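# Place the sponge inside the child's toy box

## Task

Pick up the sponge and leave it resting inside the daughter's toy box, so that it stays there once the robot lets go, with nothing knocked off the table.

## Robot and tools

Robot: two arms, left_arm and right_arm, each with six revolute joints and a two-finger gripper. Scene frame: origin at table-top height, midway between the nominal bases; +z up, +x out over the table, left_arm on the +y side. Image left and right do not follow arm names. Calibrated bases: left_arm at (-0.013, +0.338, +0.030) m, right_arm at (+0.034, -0.262, +0.047) m, both facing nearly along +x. Hand positions, hand orientations, targets and wrist-camera poses are printed in each arm's own base frame. Fixed cameras and the table use the scene frame. Printed hand positions may be off by a few cm, more at full reach.

Gripper: fingers point along its +z and close along its y. end_effector_position is the point between the pads, roughly 1 cm short of the fingertips.

The 14-number row (used by every moving tool): one flat list covering both arms, all values in [-1, 1]. First left_arm: shoulder, elbow, waist, wrist pitch, wrist yaw, wrist roll, opening. Then right_arm in the same seven. This order is not the URDF numbering; follow it only. The six joint numbers are offsets, not poses: each is added to that arm's Joint targets as they stood when the action or move began (not to the previous row). Scale: 1.0 = 2.224 rad for shoulder, elbow and waist; 1.0 = 8.485 rad for the three wrist joints. So 0.1 on the elbow is about 0.22 rad; 0.01 on a wrist joint is about 0.085 rad. Send 0 for an arm's joints to keep it where it is commanded. The opening number is absolute: +1 fully open, -1 closed; between those, the fingers go to where grip_measured reads that value. Keep the other gripper's current command if you don't want it to change, since 0 is a real half-open command.

Joint ranges (rad): waist -2.618..3.054, shoulder 0..3.142, elbow 0..3.142, wrist pitch -1.571..1.571, wrist yaw -1.571..1.571, wrist roll -2.094..2.094. A request more than 0.059 rad outside a range is rejected for both arms; a bad first action rejects the whole call. Real ends may differ by up to 0.059 rad; "joint sent to its limit" reports a clipped joint.

Tools:
- execute_actions(actions, cameras): actions is a list of actions; each action is up to 15 rows, one row per 1/30 s step; a short action repeats its last row to fill 15 steps. Per step a joint's target can lead its measured angle by at most 0.339 rad (big joints) or 2.2 rad (wrist), and targets that would move a gripper over 200 mm are scaled back, so large offsets may need several actions. An empty actions list returns camera images.
- move(target, speed, blend, opening_speed, grip_force, blocking, cameras): target is one row or a list of up to 15 rows, every row's offsets counted from the same starting Joint targets. speed: rad/s for the joint with the longest way, 0.01 to 12.57, default 0.5, one value or one per target. blend: rad of corner rounding per target, default 0 (stop at each). opening_speed: gripper command rate per second on the -1..+1 scale, at least 0.2; use it to close gently on the soft sponge. grip_force: newtons per pad, 10 to 50, one value or one per arm; it persists. blocking=false returns after about 0.5 s while the move continues. Paths do not avoid obstacles or the other arm. The result adds a "move:" line: done, off_target (resting over 0.035 rad from target), moving, held or fault, possibly limits=held.
- wait(seconds 0 to 10, cameras): lets time pass holding commands; returns early if a running move ends.
- stop(cameras): brakes a running move.
- zoom_image(camera, region): camera is cam_high, cam_low, cam_left_wrist or cam_right_wrist; region [x0, y0, x1, y1] in pixels from the top-left, at most 504 by 504, of that camera's newest image.
- read_manual(section): licence texts only.
- finished_scene(scene=1): ends the scene for good.
cameras arguments: list of names, ["all"], or []; an unknown name invalidates the call. All images are 504x504.

Results: Joint positions and velocities per arm in the row order, then the pad gap in metres (0.094 fully open). Joint targets: the base for your next offsets. Tool commands: current gripper commands. grip_measured: measured opening on the command scale (reads slightly wide when empty). grip_effort_nm: gripper motor effort, negative means closing; not a pad force. Joint torques: drive output including arm weight, offset and noisy. "joint command not followed": the clearance check altered targets. Motor temperatures; MOTOR HOT at 75 °C, OVER-TEMPERATURE FAULT at 90 °C folds that arm permanently, and at 100 °C it collapses. Velocities may show "within noise".

Avoid: letting the sponge fall or leaving it off the table; releasing it while moving; fast impacts with the table, box or fixtures; any contact between the two arms or one gripper pinching the other's fingers (this can fail the scene); strain on wrist-camera cables; holding the arm stretched or pushing into something for long (heat). To stop a push, command targets back past the measured positions. Open well above grip_measured to release. Loose objects may get brief nudges from outside.

Each tool is called after "Request:" by a JSON object that holds its "fn" and its "kwargs", one argument or row to a line.

## Session

Request:
{"fn": "execute_actions", "kwargs": {
  "actions": []
}}

Scene clock: 0.00 s.
left_arm: end_effector_position=(+0.4102, -0.0002, +0.1177) grip_measured=+1.000 grip_effort_nm=n/a end_effector_quat_wxyz=(+0.596, +0.017, +0.803, -0.008) | right_arm: end_effector_position=(+0.3868, -0.0690, +0.1338) grip_measured=+1.000 grip_effort_nm=n/a end_effector_quat_wxyz=(+0.612, +0.180, +0.757, -0.142)
Joint names: [shoulder, elbow, waist, wrist pitch, wrist yaw, wrist roll]
Joint positions: left_arm=[1.521 0.416 0.021 0.811 0.054 0.024 0.094] | right_arm=[1.489 0.378 0.037 0.869 0.485 0.12 0.094]
Joint velocities: within noise
Joint torques (N m): no reading
Motor temperatures (°C): left_arm=[40 50 33 44 34 35 32] | right_arm=[45 52 35 41 29 30 32]
Heat: left arm: 50 °C; right arm: 52 °C.
Joint targets: left_arm=[1.515 0.421 0.021 0.808 0.055 0.024] | right_arm=[1.483 0.385 0.037 0.868 0.488 0.120]
Tool commands: left_gripper/opening=+1.0 right_gripper/opening=+1.0

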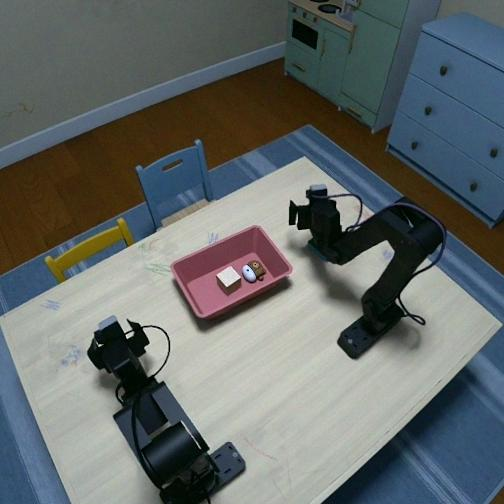

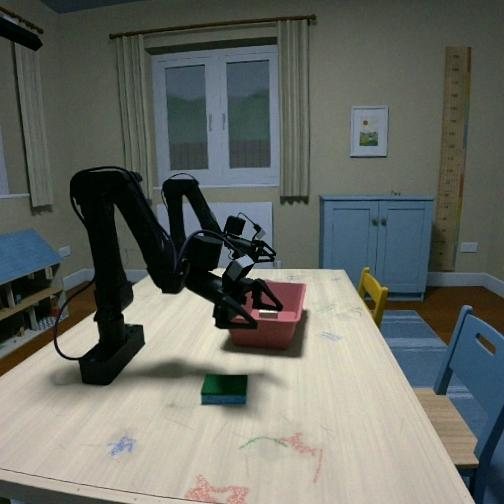

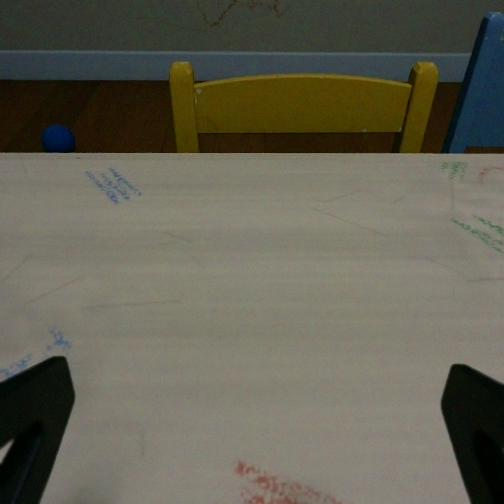

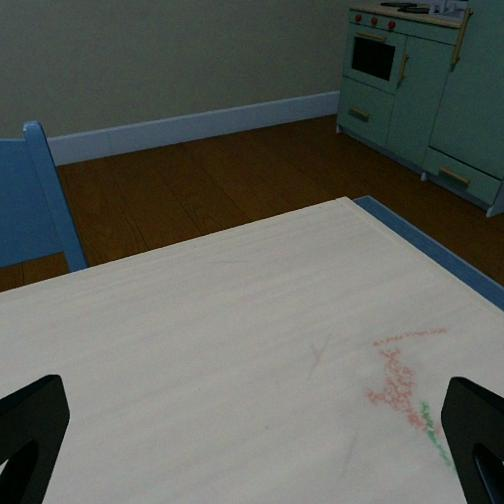

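Request:
{"fn": "zoom_image", "kwargs": {
  "camera": "cam_high",
  "region": [160, 160, 400, 370]
}}

Request:
{"fn": "zoom_image", "kwargs": {
  "camera": "cam_low",
  "region": [60, 230, 340, 450]
}}

Scaled by 2.100 from the camera's 504x504 image, which has a finer 720x720 frame.

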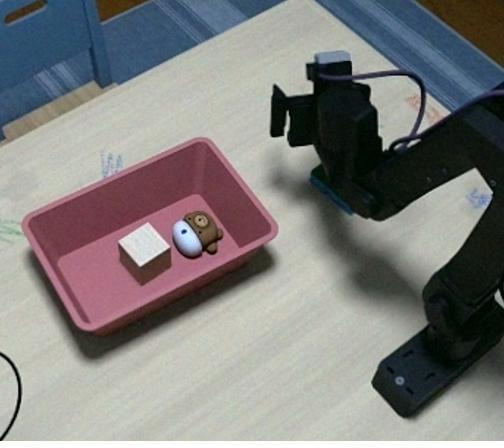

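Scaled by 1.800 from the camera's 504x504 image, which has a finer 720x720 frame.

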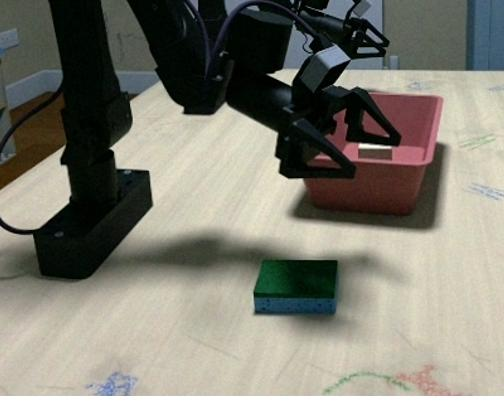

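Request:
{"fn": "move", "kwargs": {
  "target": [0,0,0,0,0,0,1,0.0881,0.5085,-0.174,-0.2682,-0.0575,-0.01414,1],
  "speed": 1.0,
  "cameras": ["all"]
}}

Scene clock: 132.17 s.
left_arm: end_effector_position=(+0.4102, -0.0002, +0.1177) grip_measured=+1.000 grip_effort_nm=-0.02 end_effector_quat_wxyz=(+0.596, +0.017, +0.803, -0.008) | right_arm: end_effector_position=(+0.2766, -0.0994, +0.1464) grip_measured=+1.000 grip_effort_nm=0.01 end_effector_quat_wxyz=(-0.006, +0.176, +0.984, -0.003)
Joint names: [shoulder, elbow, waist, wrist pitch, wrist yaw, wrist roll]
Joint positions: left_arm=[1.521 0.416 0.021 0.811 0.054 0.024 0.094] | right_arm=[1.665 1.486 -0.344 -1.402 0.007 0.01 0.094]
Joint torques (N m): left_arm=[-5.05 5.83 0.23 2 0 -0.02] | right_arm=[-5.97 7.83 -0.54 0.31 -0.08 -0.1]
Motor temperatures (°C): left_arm=[40 48 33 51 32 34 31] | right_arm=[43 54 35 46 29 30 31]
Heat: left arm: 51 °C; right arm: 54 °C.
Joint targets: left_arm=[1.515 0.421 0.021 0.808 0.055 0.024] | right_arm=[1.678 1.515 -0.350 -1.408 0.000 0.000]
move: done

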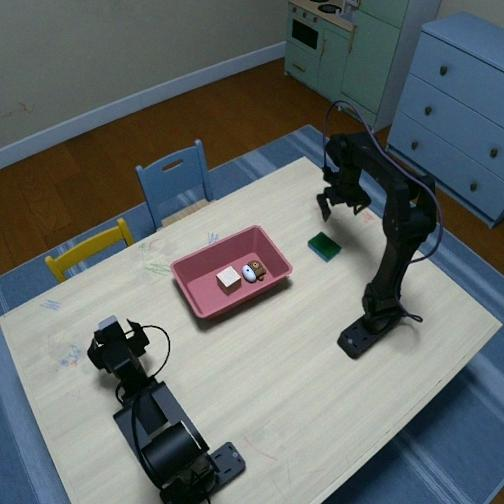

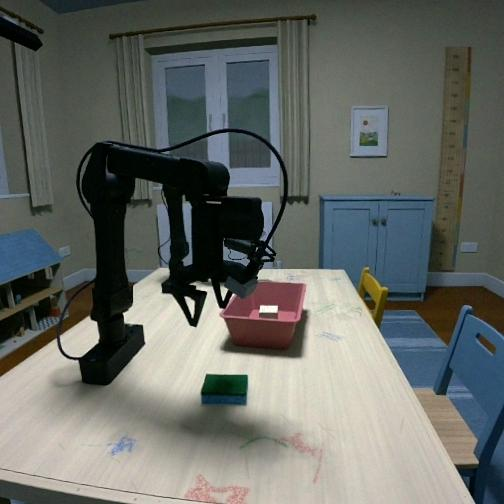

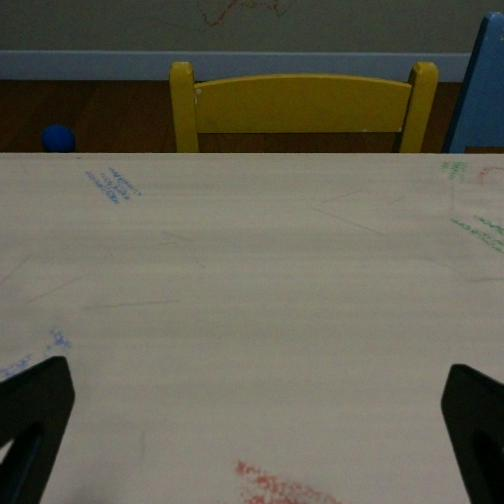

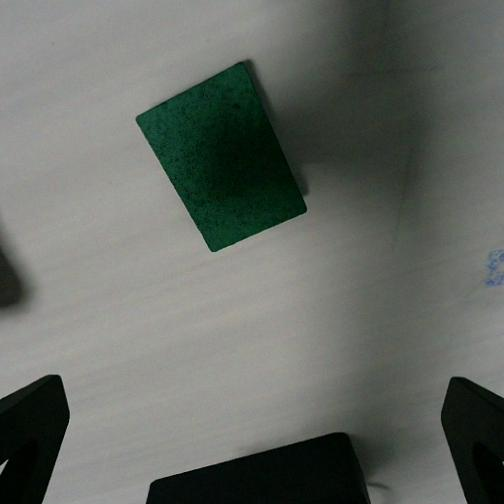

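Request:
{"fn": "move", "kwargs": {
  "target": [0,0,0,0,0,0,1,0.0455,-0.1089,0.02545,0.0405,0,-0.0456,1],
  "speed": 0.6,
  "cameras": ["all"]
}}

Scene clock: 243.70 s.
left_arm: end_effector_position=(+0.4102, -0.0002, +0.1177) grip_measured=+1.000 grip_effort_nm=-0.02 end_effector_quat_wxyz=(+0.596, +0.017, +0.803, -0.008) | right_arm: end_effector_position=(+0.3039, -0.0940, +0.0647) grip_measured=+1.000 grip_effort_nm=0.00 end_effector_quat_wxyz=(+0.002, -0.039, +0.999, -0.004)
Joint names: [shoulder, elbow, waist, wrist pitch, wrist yaw, wrist roll]
Joint positions: left_arm=[1.521 0.416 0.021 0.811 0.054 0.024 0.094] | right_arm=[1.771 1.282 -0.299 -1.076 0.007 -0.376 0.094]
Joint torques (N m): left_arm=[-5.16 5.76 0.12 2.05 0.05 -0.02] | right_arm=[-7.24 4.77 0.44 0.55 -0.07 -0.09]
Motor temperatures (°C): left_arm=[39 47 32 52 32 34 31] | right_arm=[44 58 34 38 29 30 31]
Heat: left arm: 52 °C; right arm: 58 °C.
Joint targets: left_arm=[1.515 0.421 0.021 0.808 0.055 0.024] | right_arm=[1.780 1.273 -0.293 -1.064 0.000 -0.387]
move: done

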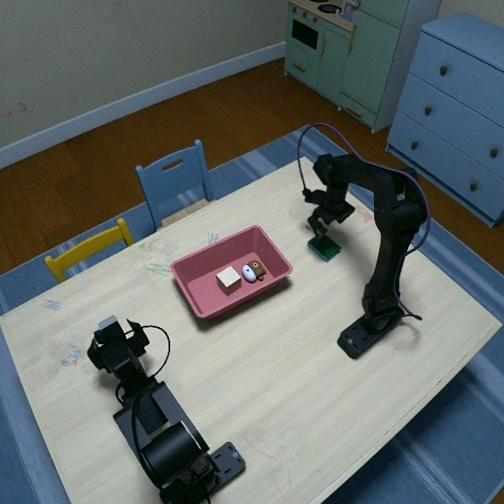

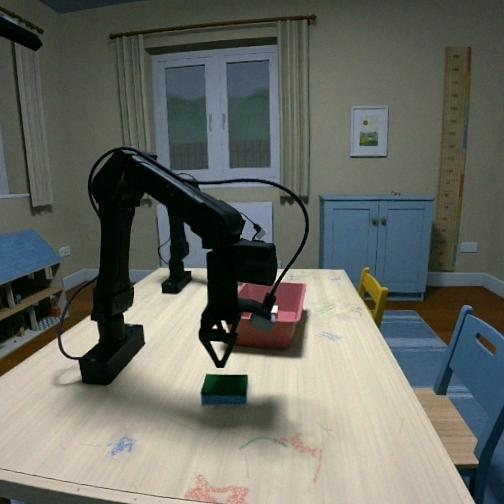

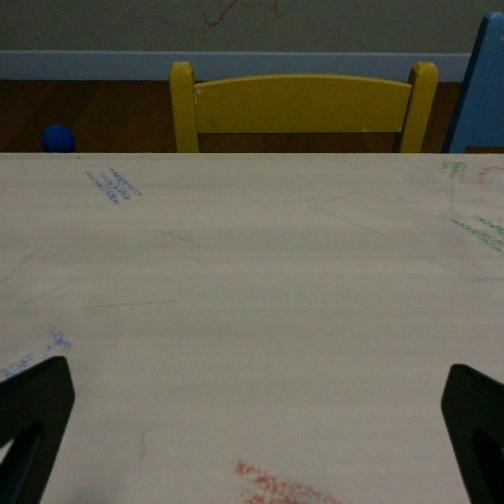

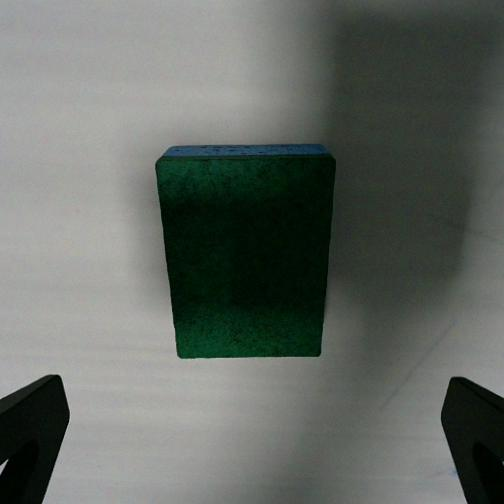

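Request:
{"fn": "move", "kwargs": {
  "target": [0,0,0,0,0,0,1,0.03516,-0.07037,0.0027,0.02769,0,-0.00153,1],
  "speed": 0.3,
  "cameras": ["cam_low","cam_right_wrist","cam_high"]
}}

Request:
{"fn": "zoom_image", "kwargs": {
  "camera": "cam_low",
  "region": [160, 300, 300, 420]
}}

Scene clock: 289.37 s.
left_arm: end_effector_position=(+0.4102, -0.0002, +0.1177) grip_measured=+1.000 grip_effort_nm=-0.02 end_effector_quat_wxyz=(+0.596, +0.017, +0.803, -0.008) | right_arm: end_effector_position=(+0.3040, -0.0927, +0.0061) grip_measured=+1.000 grip_effort_nm=0.01 end_effector_quat_wxyz=(+0.004, -0.047, +0.999, -0.005)
Joint names: [shoulder, elbow, waist, wrist pitch, wrist yaw, wrist roll]
Joint positions: left_arm=[1.521 0.416 0.021 0.811 0.054 0.024 0.094] | right_arm=[1.845 1.127 -0.295 -0.842 0.007 -0.39 0.094]
Joint torques (N m): left_arm=[-5.24 5.85 -0.03 1.97 0.04 -0.05] | right_arm=[-7.17 4.26 0.62 0.56 -0.07 -0.1]
Motor temperatures (°C): left_arm=[38 46 32 52 31 33 31] | right_arm=[43 56 34 37 29 30 31]
Heat: left arm: 52 °C; right arm: 56 °C.
Joint targets: left_arm=[1.515 0.421 0.021 0.808 0.055 0.024] | right_arm=[1.858 1.117 -0.288 -0.829 0.000 -0.400]
move: done
Images, in order (width x height): cam_high 504x504, cam_low 504x504, cam_right_wrist 504x504.

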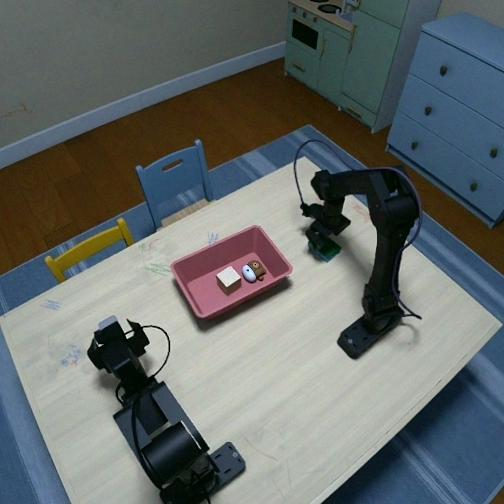

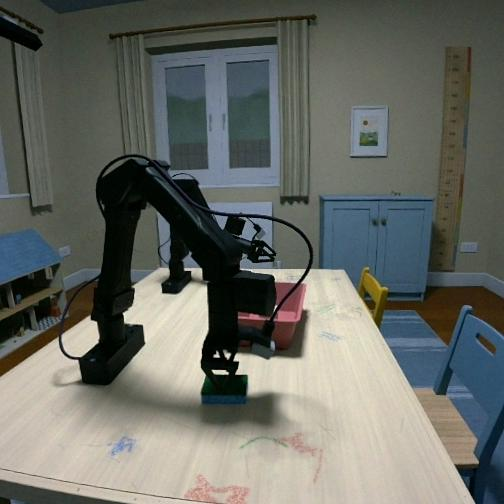

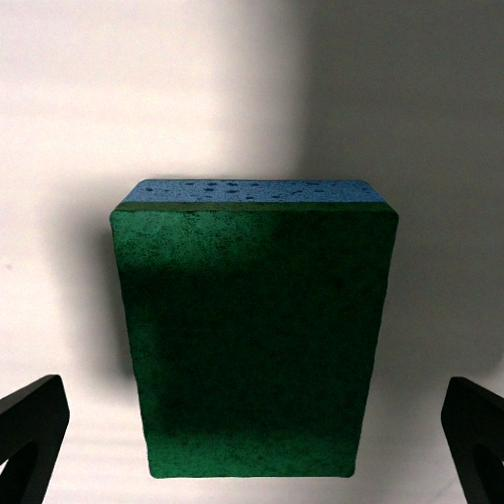

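Scaled by 3.600 from the camera's 504x504 image, which has a finer 720x720 frame.

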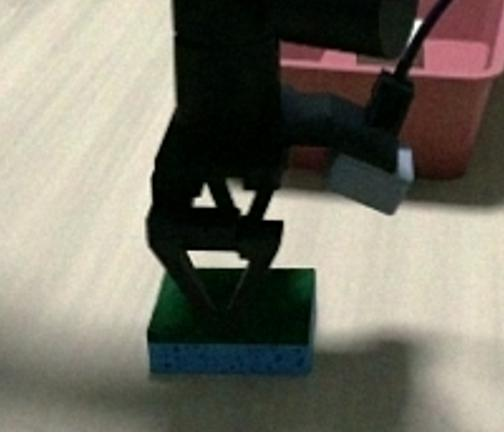

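Request:
{"fn": "move", "kwargs": {
  "target": [0,0,0,0,0,0,1,0.01808,-0.01717,0,0.00914,0,0,1],
  "speed": 0.15,
  "cameras": ["cam_low","cam_right_wrist"]
}}

Request:
{"fn": "zoom_image", "kwargs": {
  "camera": "cam_low",
  "region": [160, 300, 300, 420]
}}

Scene clock: 350.60 s.
left_arm: end_effector_position=(+0.4102, -0.0002, +0.1177) grip_measured=+1.000 grip_effort_nm=-0.02 end_effector_quat_wxyz=(+0.596, +0.017, +0.803, -0.008) | right_arm: end_effector_position=(+0.3049, -0.0930, -0.0132) grip_measured=+1.000 grip_effort_nm=0.01 end_effector_quat_wxyz=(+0.005, -0.047, +0.999, -0.005)
Joint names: [shoulder, elbow, waist, wrist pitch, wrist yaw, wrist roll]
Joint positions: left_arm=[1.521 0.416 0.021 0.811 0.054 0.024 0.094] | right_arm=[1.883 1.09 -0.295 -0.765 0.007 -0.39 0.094]
Joint torques (N m): left_arm=[-5.22 5.53 0.21 2.02 0.05 -0.02] | right_arm=[-7.12 3.95 0.64 0.58 -0.07 -0.1]
Motor temperatures (°C): left_arm=[38 45 32 52 31 33 31] | right_arm=[44 55 34 35 29 30 31]
Heat: left arm: 52 °C; right arm: 55 °C.
Joint targets: left_arm=[1.515 0.421 0.021 0.808 0.055 0.024] | right_arm=[1.898 1.078 -0.288 -0.752 0.000 -0.400]
move: done
Images, in order (width x height): cam_low 504x504, cam_right_wrist 504x504.

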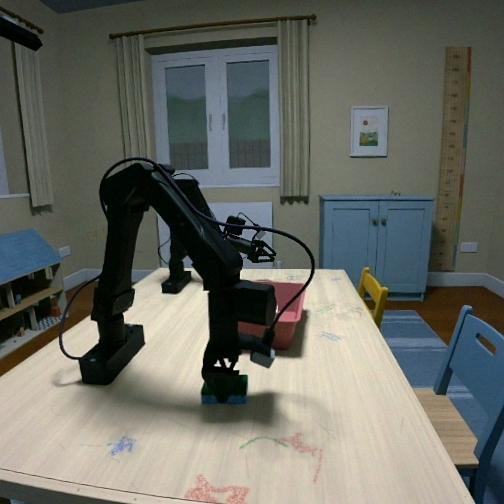

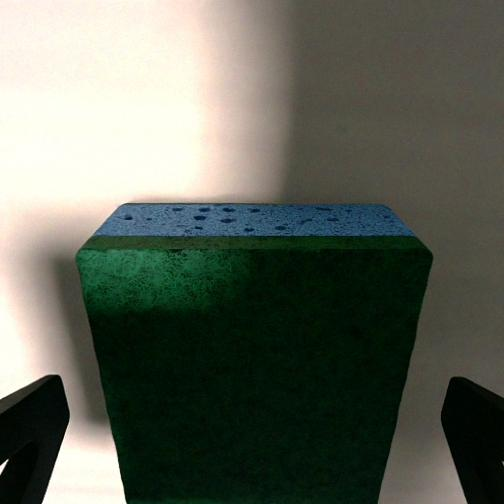

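Scaled by 3.600 from the camera's 504x504 image, which has a finer 720x720 frame.

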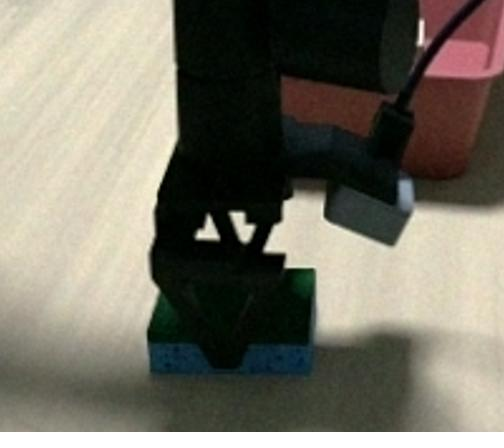

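Request:
{"fn": "move", "kwargs": {
  "target": [
    [0,0,0,0,0,0,1,0.00696,-0.00846,0,0.00404,0,0,1],
    [0,0,0,0,0,0,1,0.00696,-0.00846,0,0.00404,0,0,0.1]
  ],
  "speed": 0.15,
  "opening_speed": 0.6,
  "cameras": ["cam_low","cam_right_wrist"]
}}

Request:
{"fn": "zoom_image", "kwargs": {
  "camera": "cam_low",
  "region": [160, 300, 300, 420]
}}

Scene clock: 389.13 s.
left_arm: end_effector_position=(+0.4102, -0.0002, +0.1177) grip_measured=+1.000 grip_effort_nm=-0.02 end_effector_quat_wxyz=(+0.596, +0.017, +0.803, -0.008) | right_arm: end_effector_position=(+0.3045, -0.0929, -0.0215) grip_measured=+0.360 grip_effort_nm=-1.02 end_effector_quat_wxyz=(+0.006, -0.047, +0.999, -0.005)
Joint names: [shoulder, elbow, waist, wrist pitch, wrist yaw, wrist roll]
Joint positions: left_arm=[1.521 0.416 0.021 0.811 0.054 0.024 0.094] | right_arm=[1.898 1.071 -0.295 -0.73 0.007 -0.39 0.064]
Joint torques (N m): left_arm=[-5.16 5.86 -0.12 2 0 0] | right_arm=[-7.08 3.84 0.64 0.57 -0.07 -0.1]
Heat: left arm: 52 °C; right arm: 53 °C.
Joint targets: left_arm=[1.515 0.421 0.021 0.808 0.055 0.024] | right_arm=[1.914 1.060 -0.288 -0.717 0.000 -0.400]
move: done
Images, in order (width x height): cam_low 504x504, cam_right_wrist 504x504.

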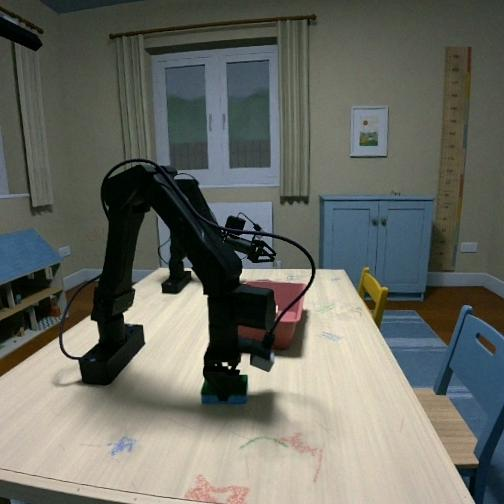

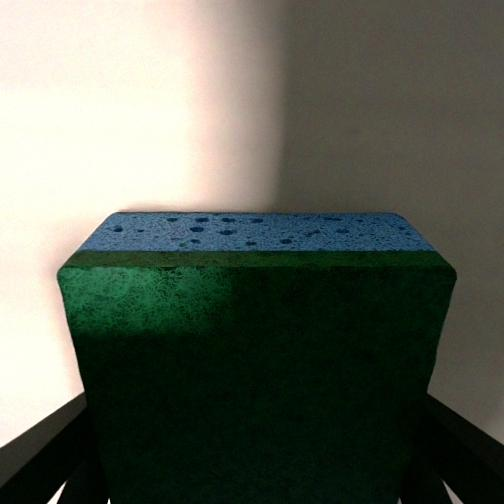

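Scaled by 3.600 from the camera's 504x504 image, which has a finer 720x720 frame.

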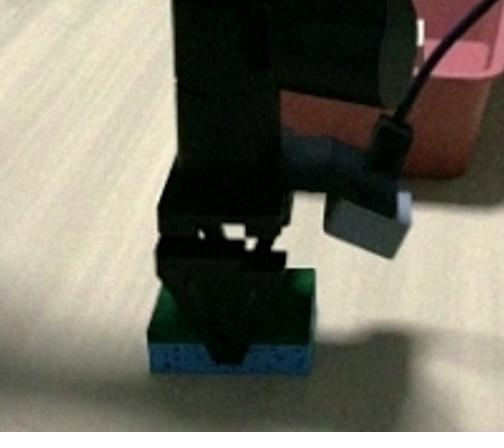

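Request:
{"fn": "move", "kwargs": {
  "target": [
    [0,0,0,0,0,0,1,-0.08091,0.17978,0,-0.06831,0,0,0.1],
    [0,0,0,0,0,0,1,-0.13721,0.18394,0.39928,-0.04635,0,0.0471,0.1]
  ],
  "speed": [0.35,0.5],
  "blend": [0.1,0],
  "grip_force": 20,
  "cameras": ["all"]
}}

Request:
{"fn": "zoom_image", "kwargs": {
  "camera": "cam_high",
  "region": [150, 160, 350, 340]
}}

Scene clock: 464.63 s.
left_arm: end_effector_position=(+0.4102, -0.0002, +0.1177) grip_measured=+1.000 grip_effort_nm=-0.02 end_effector_quat_wxyz=(+0.596, +0.017, +0.803, -0.008) | right_arm: end_effector_position=(+0.2885, +0.1996, +0.1490) grip_measured=+0.371 grip_effort_nm=-0.48 end_effector_quat_wxyz=(+0.118, -0.300, +0.946, +0.035)
Joint names: [shoulder, elbow, waist, wrist pitch, wrist yaw, wrist roll]
Joint positions: left_arm=[1.521 0.416 0.021 0.811 0.054 0.024 0.094] | right_arm=[1.638 1.438 0.603 -1.124 0.001 -0.011 0.064]
Joint torques (N m): left_arm=[-5.2 5.98 0.08 2.01 0.01 -0.02] | right_arm=[-9.92 8.46 -0.27 1.06 -0.01 0.1]
Heat: left arm: 53 °C; right arm: 54 °C.
Joint targets: left_arm=[1.515 0.421 0.021 0.808 0.055 0.024] | right_arm=[1.608 1.469 0.601 -1.111 0.000 0.000]
grip_force (N): 20, 20
move: done

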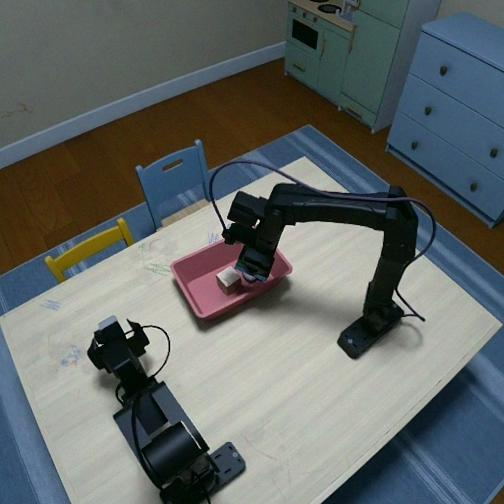

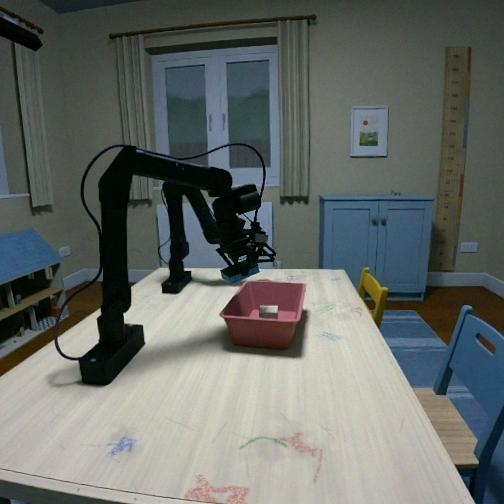

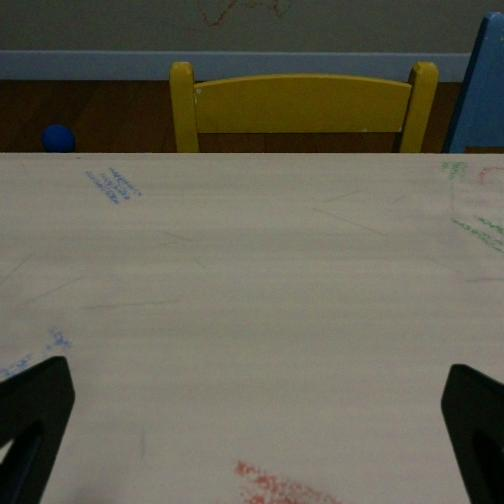

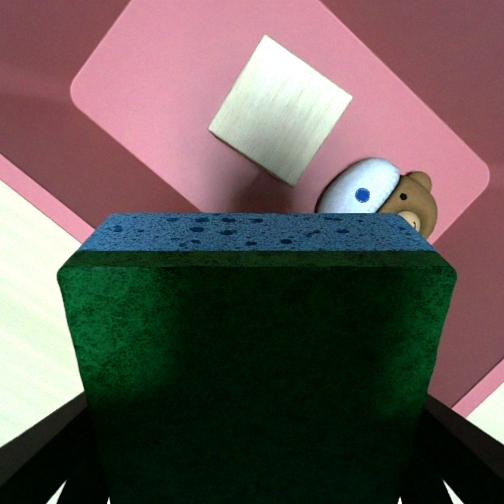

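Scaled by 2.520 from the camera's 504x504 image, which has a finer 720x720 frame.

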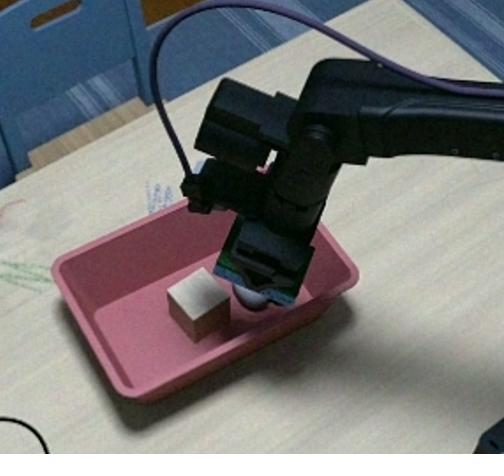

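Request:
{"fn": "zoom_image", "kwargs": {
  "camera": "cam_right_wrist",
  "region": [0, 0, 504, 280]
}}

Scaled by 1.000.

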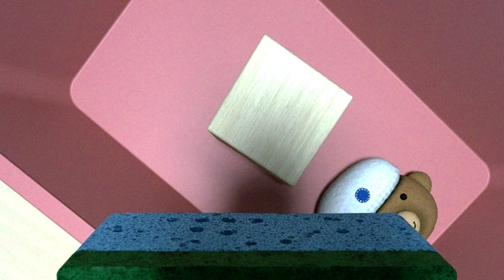

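Request:
{"fn": "move", "kwargs": {
  "target": [0,0,0,0,0,0,1,0.15799,0.17665,0.04002,-0.02846,0,0,0.1],
  "speed": 0.4,
  "cameras": ["cam_high","cam_low","cam_right_wrist"]
}}

Request:
{"fn": "zoom_image", "kwargs": {
  "camera": "cam_right_wrist",
  "region": [0, 0, 504, 280]
}}

Request:
{"fn": "zoom_image", "kwargs": {
  "camera": "cam_high",
  "region": [150, 160, 350, 340]
}}

Scene clock: 650.53 s.
left_arm: end_effector_position=(+0.4102, -0.0002, +0.1177) grip_measured=+1.000 grip_effort_nm=-0.02 end_effector_quat_wxyz=(+0.596, +0.017, +0.803, -0.008) | right_arm: end_effector_position=(+0.3046, +0.2490, +0.1456) grip_measured=+0.371 grip_effort_nm=-0.48 end_effector_quat_wxyz=(+0.050, -0.339, +0.939, +0.017)
Joint names: [shoulder, elbow, waist, wrist pitch, wrist yaw, wrist roll]
Joint positions: left_arm=[1.521 0.416 0.021 0.811 0.054 0.024 0.094] | right_arm=[1.946 1.827 0.683 -1.346 0.001 -0.01 0.064]
Joint torques (N m): left_arm=[-4.88 5.7 0.13 2.01 0.01 -0.03] | right_arm=[-8.7 8.49 0.44 0.55 -0.01 0.11]
Motor temperatures (°C): left_arm=[37 42 32 53 31 33 31] | right_arm=[48 59 33 35 28 30 32]
Heat: left arm: 53 °C; right arm: 59 °C.
Joint targets: left_arm=[1.515 0.421 0.021 0.808 0.055 0.024] | right_arm=[1.960 1.862 0.690 -1.352 0.000 0.000]
grip_force (N): 20, 20
move: done
Images, in order (width x height): cam_high 504x504, cam_low 504x504, cam_right_wrist 504x504.

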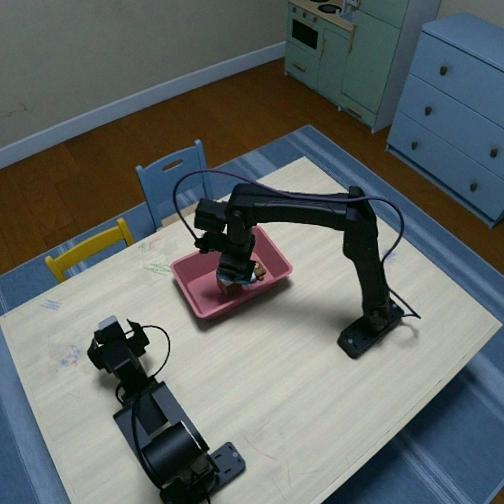

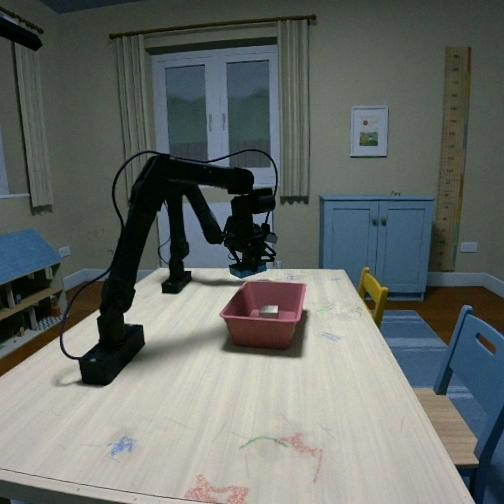

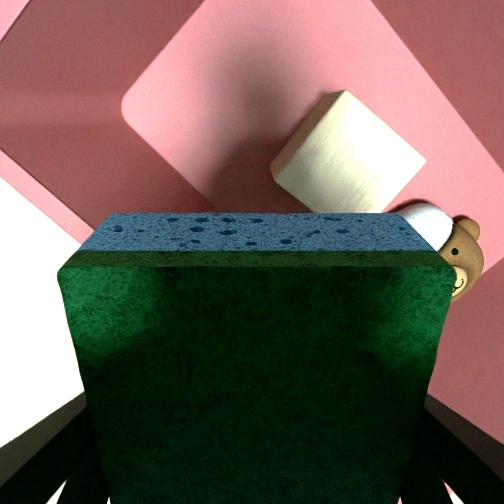

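Scaled by 1.000.

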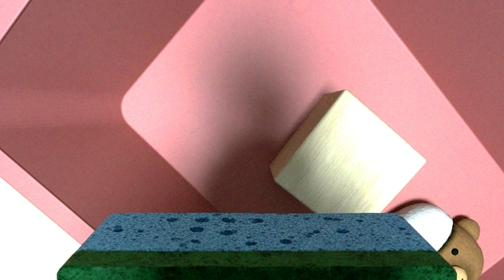

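Scaled by 2.520 from the camera's 504x504 image, which has a finer 720x720 frame.

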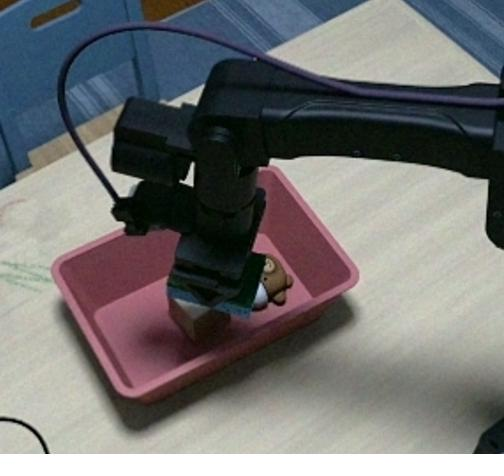

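Request:
{"fn": "move", "kwargs": {
  "target": [0,0,0,0,0,0,1,0.12992,0.132,-0.03809,0.00855,-0.02674,-0.0993,0.1],
  "speed": 0.4,
  "cameras": ["all"]
}}

Request:
{"fn": "zoom_image", "kwargs": {
  "camera": "cam_high",
  "region": [150, 160, 350, 340]
}}

Request:
{"fn": "zoom_image", "kwargs": {
  "camera": "cam_low",
  "region": [170, 210, 350, 370]
}}

Scene clock: 828.33 s.
left_arm: end_effector_position=(+0.4102, -0.0002, +0.1177) grip_measured=+1.000 grip_effort_nm=-0.02 end_effector_quat_wxyz=(+0.596, +0.017, +0.803, -0.008) | right_arm: end_effector_position=(+0.3660, +0.3037, +0.1186) grip_measured=+0.371 grip_effort_nm=-0.48 end_effector_quat_wxyz=(+0.098, -0.661, +0.738, +0.094)
Joint names: [shoulder, elbow, waist, wrist pitch, wrist yaw, wrist roll]
Joint positions: left_arm=[1.521 0.416 0.021 0.811 0.054 0.024 0.094] | right_arm=[2.228 2.122 0.611 -1.29 -0.21 -0.831 0.064]
Joint torques (N m): left_arm=[-5.01 6.01 0.06 2.02 0.08 -0.04] | right_arm=[-10.62 8.46 -0.64 0.87 -0.31 -0.11]
Motor temperatures (°C): left_arm=[36 41 32 53 31 32 31] | right_arm=[46 68 33 33 28 30 32]
Heat: left arm: 53 °C; right arm: 68 °C.
Joint targets: left_arm=[1.515 0.421 0.021 0.808 0.055 0.024] | right_arm=[2.249 2.155 0.605 -1.280 -0.227 -0.843]
grip_force (N): 20, 20
move: done

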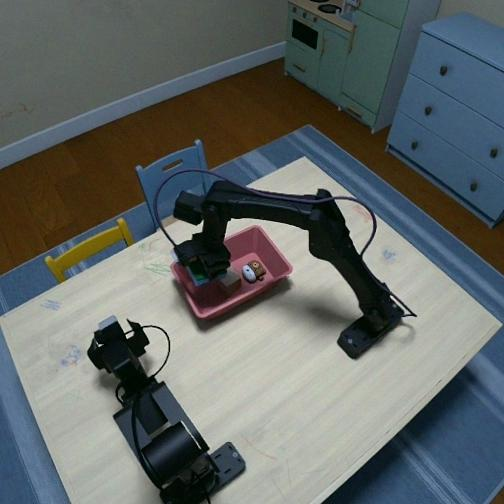

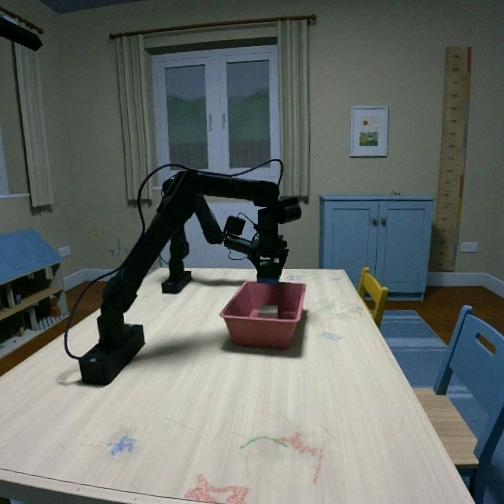

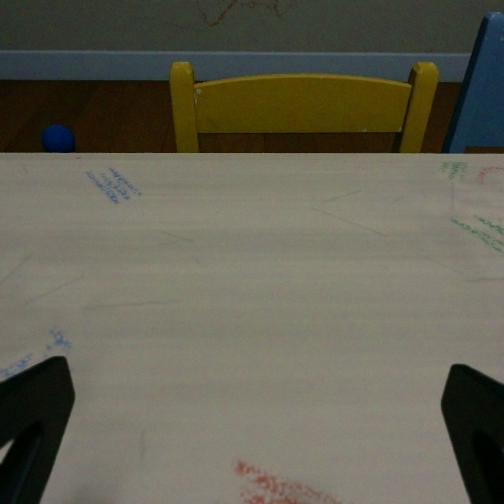

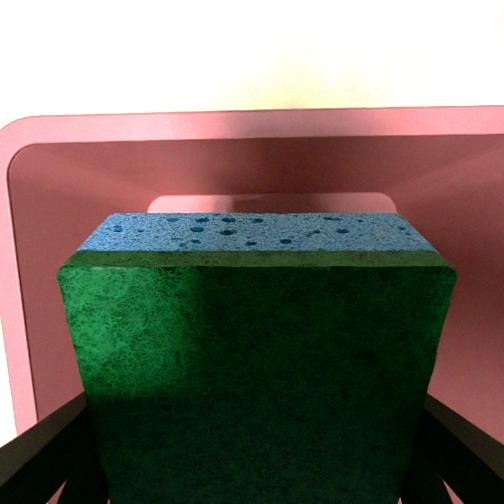

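Scaled by 2.520 from the camera's 504x504 image, which has a finer 720x720 frame.

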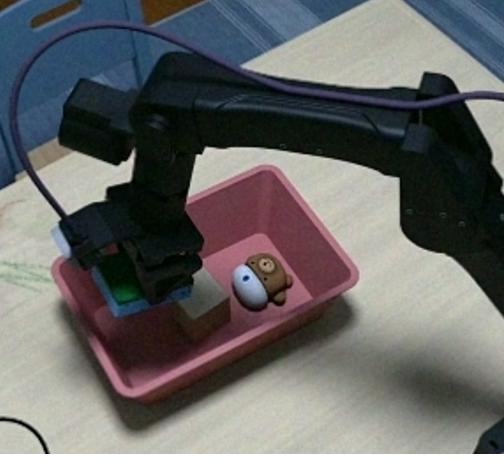

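Scaled by 2.800 from the camera's 504x504 image, which has a finer 720x720 frame.

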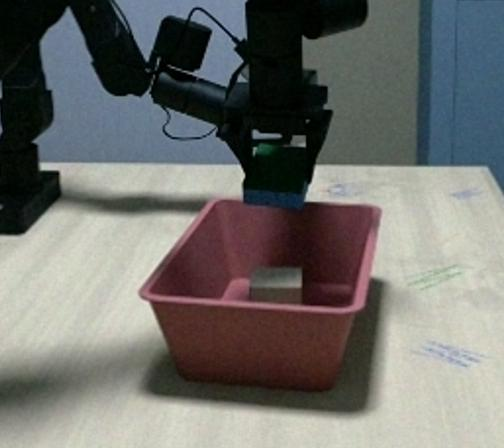

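Request:
{"fn": "move", "kwargs": {
  "target": [0,0,0,0,0,0,1,0.01888,-0.1197,-0.00136,0.03637,0,-0.00035,0.1],
  "speed": 0.25,
  "cameras": ["cam_high","cam_low","cam_right_wrist"]
}}

Request:
{"fn": "zoom_image", "kwargs": {
  "camera": "cam_high",
  "region": [150, 200, 310, 340]
}}

Request:
{"fn": "zoom_image", "kwargs": {
  "camera": "cam_low",
  "region": [200, 230, 330, 360]
}}

Scene clock: 859.77 s.
left_arm: end_effector_position=(+0.4102, -0.0002, +0.1177) grip_measured=+1.000 grip_effort_nm=-0.02 end_effector_quat_wxyz=(+0.596, +0.017, +0.803, -0.008) | right_arm: end_effector_position=(+0.3817, +0.3149, +0.0466) grip_measured=+0.371 grip_effort_nm=-0.48 end_effector_quat_wxyz=(+0.119, -0.663, +0.734, +0.092)
Joint names: [shoulder, elbow, waist, wrist pitch, wrist yaw, wrist roll]
Joint positions: left_arm=[1.521 0.416 0.021 0.811 0.054 0.024 0.094] | right_arm=[2.272 1.9 0.611 -0.982 -0.211 -0.835 0.064]
Joint torques (N m): left_arm=[-5.11 5.93 0.05 2.04 0.03 -0.03] | right_arm=[-11.21 5.08 -0.87 0.95 -0.3 -0.11]
Motor temperatures (°C): left_arm=[36 41 31 53 31 32 31] | right_arm=[48 63 33 33 29 30 32]
Heat: left arm: 53 °C; right arm: 63 °C.
Joint targets: left_arm=[1.515 0.421 0.021 0.808 0.055 0.024] | right_arm=[2.291 1.889 0.602 -0.971 -0.227 -0.845]
grip_force (N): 20, 20
move: done
Images, in order (width x height): cam_high 504x504, cam_low 504x504, cam_right_wrist 504x504.

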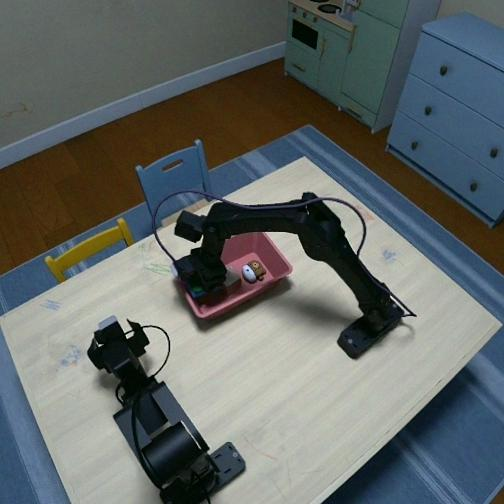

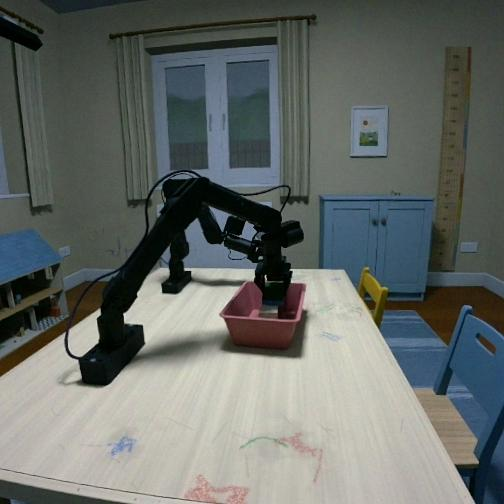

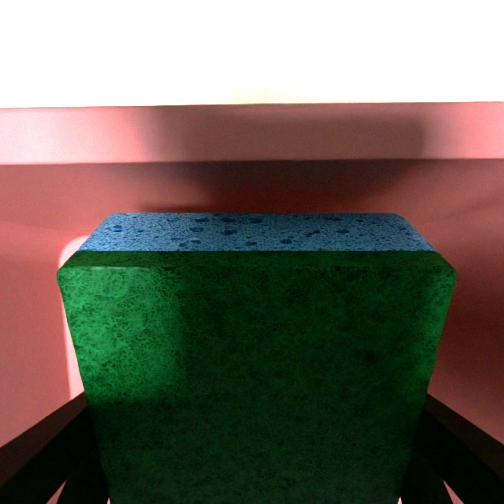

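Scaled by 3.150 from the camera's 504x504 image, which has a finer 720x720 frame.

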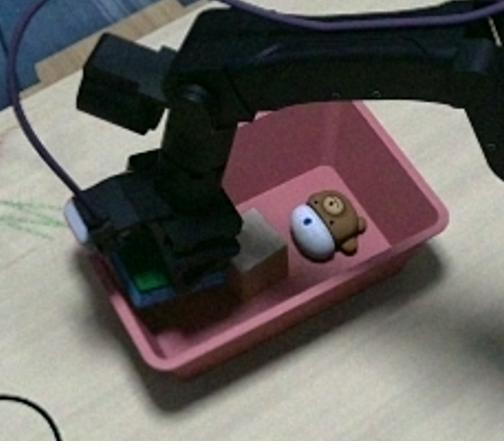

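Scaled by 3.877 from the camera's 504x504 image, which has a finer 720x720 frame.

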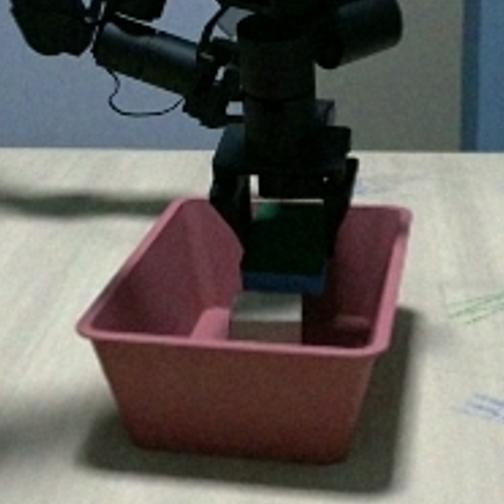

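Request:
{"fn": "move", "kwargs": {
  "target": [0,0,0,0,0,0,1,-0.00076,-0.06613,-0.0009,0.01701,-0.0001,-0.00035,0.1],
  "speed": 0.15,
  "cameras": ["cam_high","cam_low","cam_right_wrist"]
}}

Request:
{"fn": "zoom_image", "kwargs": {
  "camera": "cam_high",
  "region": [150, 220, 280, 330]
}}

Request:
{"fn": "zoom_image", "kwargs": {
  "camera": "cam_low",
  "region": [210, 250, 320, 360]
}}

Scene clock: 895.70 s.
left_arm: end_effector_position=(+0.4102, -0.0002, +0.1177) grip_measured=+1.000 grip_effort_nm=-0.02 end_effector_quat_wxyz=(+0.596, +0.017, +0.803, -0.008) | right_arm: end_effector_position=(+0.3758, +0.3104, +0.0110) grip_measured=+0.371 grip_effort_nm=-0.48 end_effector_quat_wxyz=(+0.119, -0.664, +0.733, +0.094)
Joint names: [shoulder, elbow, waist, wrist pitch, wrist yaw, wrist roll]
Joint positions: left_arm=[1.521 0.416 0.021 0.811 0.054 0.024 0.094] | right_arm=[2.272 1.756 0.609 -0.838 -0.215 -0.839 0.064]
Joint torques (N m): left_arm=[-5.03 5.89 0.03 2.03 -0.04 -0.04] | right_arm=[-11.19 4.72 -0.87 0.96 -0.28 -0.09]
Motor temperatures (°C): left_arm=[36 40 31 53 31 32 31] | right_arm=[51 62 33 33 29 30 32]
Heat: left arm: 53 °C; right arm: 62 °C.
Joint targets: left_arm=[1.515 0.421 0.021 0.808 0.055 0.024] | right_arm=[2.289 1.742 0.600 -0.827 -0.228 -0.848]
grip_force (N): 20, 20
move: done
Images, in order (width x height): cam_high 504x504, cam_low 504x504, cam_right_wrist 504x504.

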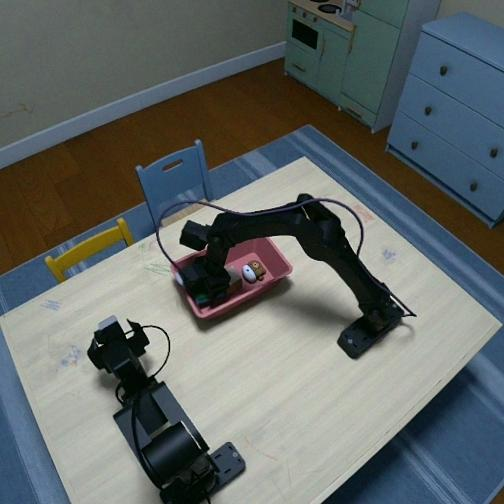

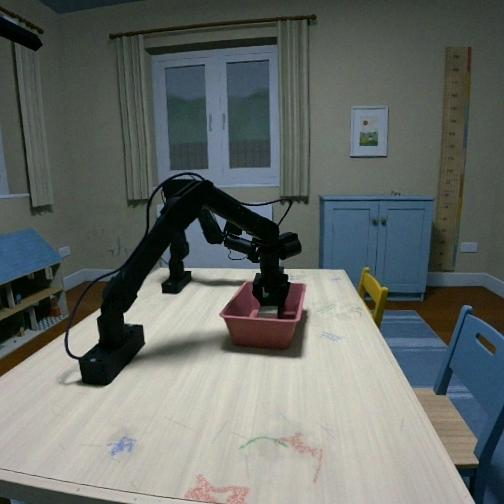

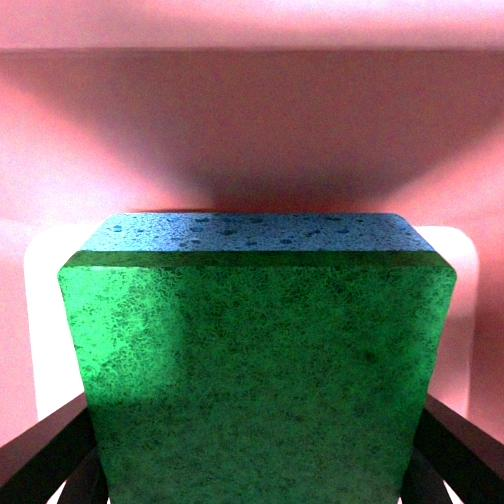

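Scaled by 3.877 from the camera's 504x504 image, which has a finer 720x720 frame.

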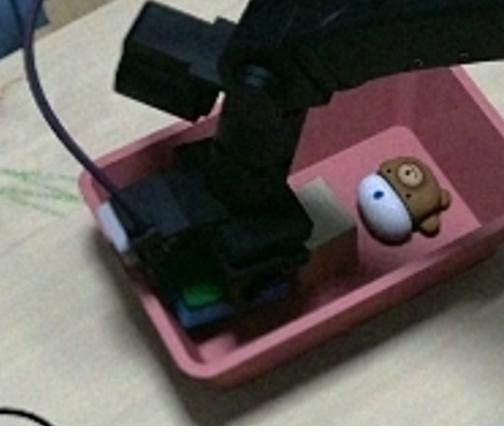

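Scaled by 4.582 from the camera's 504x504 image, which has a finer 720x720 frame.

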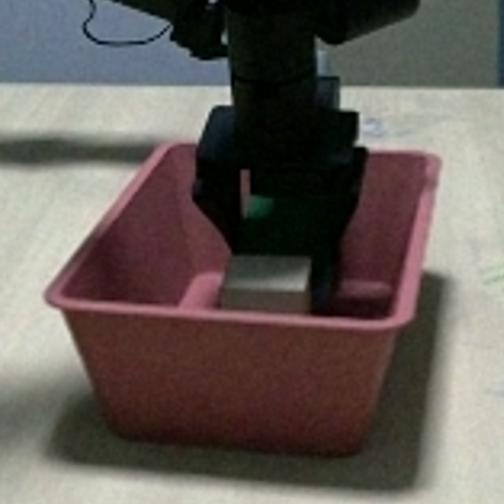

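Request:
{"fn": "move", "kwargs": {
  "target": [0,0,0,0,0,0,1,0.00588,-0.00863,0,0.0038,0,0,0.1],
  "speed": 0.1,
  "cameras": ["cam_low","cam_right_wrist"]
}}

Request:
{"fn": "zoom_image", "kwargs": {
  "camera": "cam_low",
  "region": [210, 250, 320, 360]
}}

Scene clock: 941.90 s.
left_arm: end_effector_position=(+0.4102, -0.0002, +0.1177) grip_measured=+1.000 grip_effort_nm=-0.02 end_effector_quat_wxyz=(+0.596, +0.017, +0.803, -0.008) | right_arm: end_effector_position=(+0.3763, +0.3107, +0.0028) grip_measured=+0.371 grip_effort_nm=-0.48 end_effector_quat_wxyz=(+0.121, -0.664, +0.732, +0.093)
Joint names: [shoulder, elbow, waist, wrist pitch, wrist yaw, wrist roll]
Joint positions: left_arm=[1.521 0.416 0.021 0.811 0.054 0.024 0.094] | right_arm=[2.28 1.736 0.609 -0.806 -0.215 -0.839 0.064]
Joint torques (N m): left_arm=[-5.14 5.96 0.06 2.05 0.02 0.02] | right_arm=[-10.8 4.77 -0.88 0.97 -0.27 -0.09]
Motor temperatures (°C): left_arm=[36 40 31 53 31 32 31] | right_arm=[52 59 33 33 29 30 32]
Heat: left arm: 53 °C; right arm: 59 °C.
Joint targets: left_arm=[1.515 0.421 0.021 0.808 0.055 0.024] | right_arm=[2.302 1.723 0.600 -0.794 -0.228 -0.848]
grip_force (N): 20, 20
move: done
Images, in order (width x height): cam_low 504x504, cam_right_wrist 504x504.

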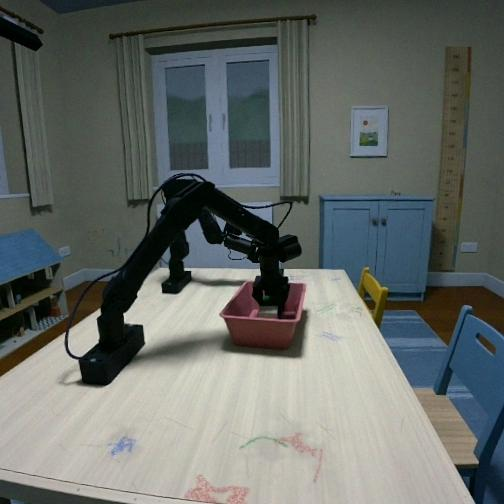

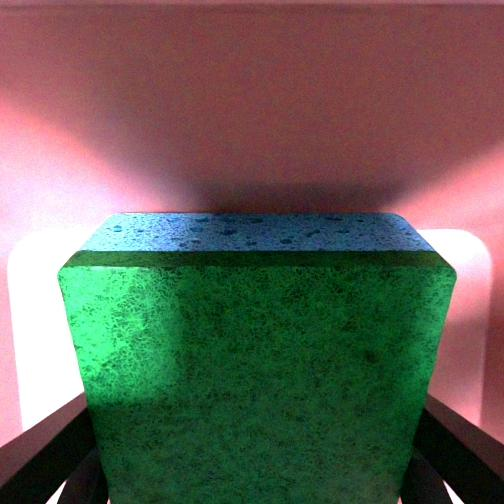

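Scaled by 4.582 from the camera's 504x504 image, which has a finer 720x720 frame.

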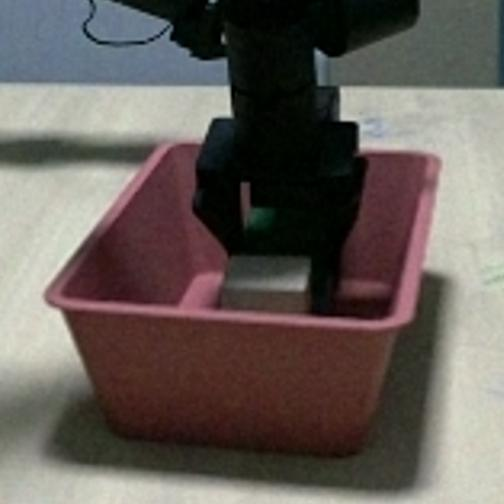

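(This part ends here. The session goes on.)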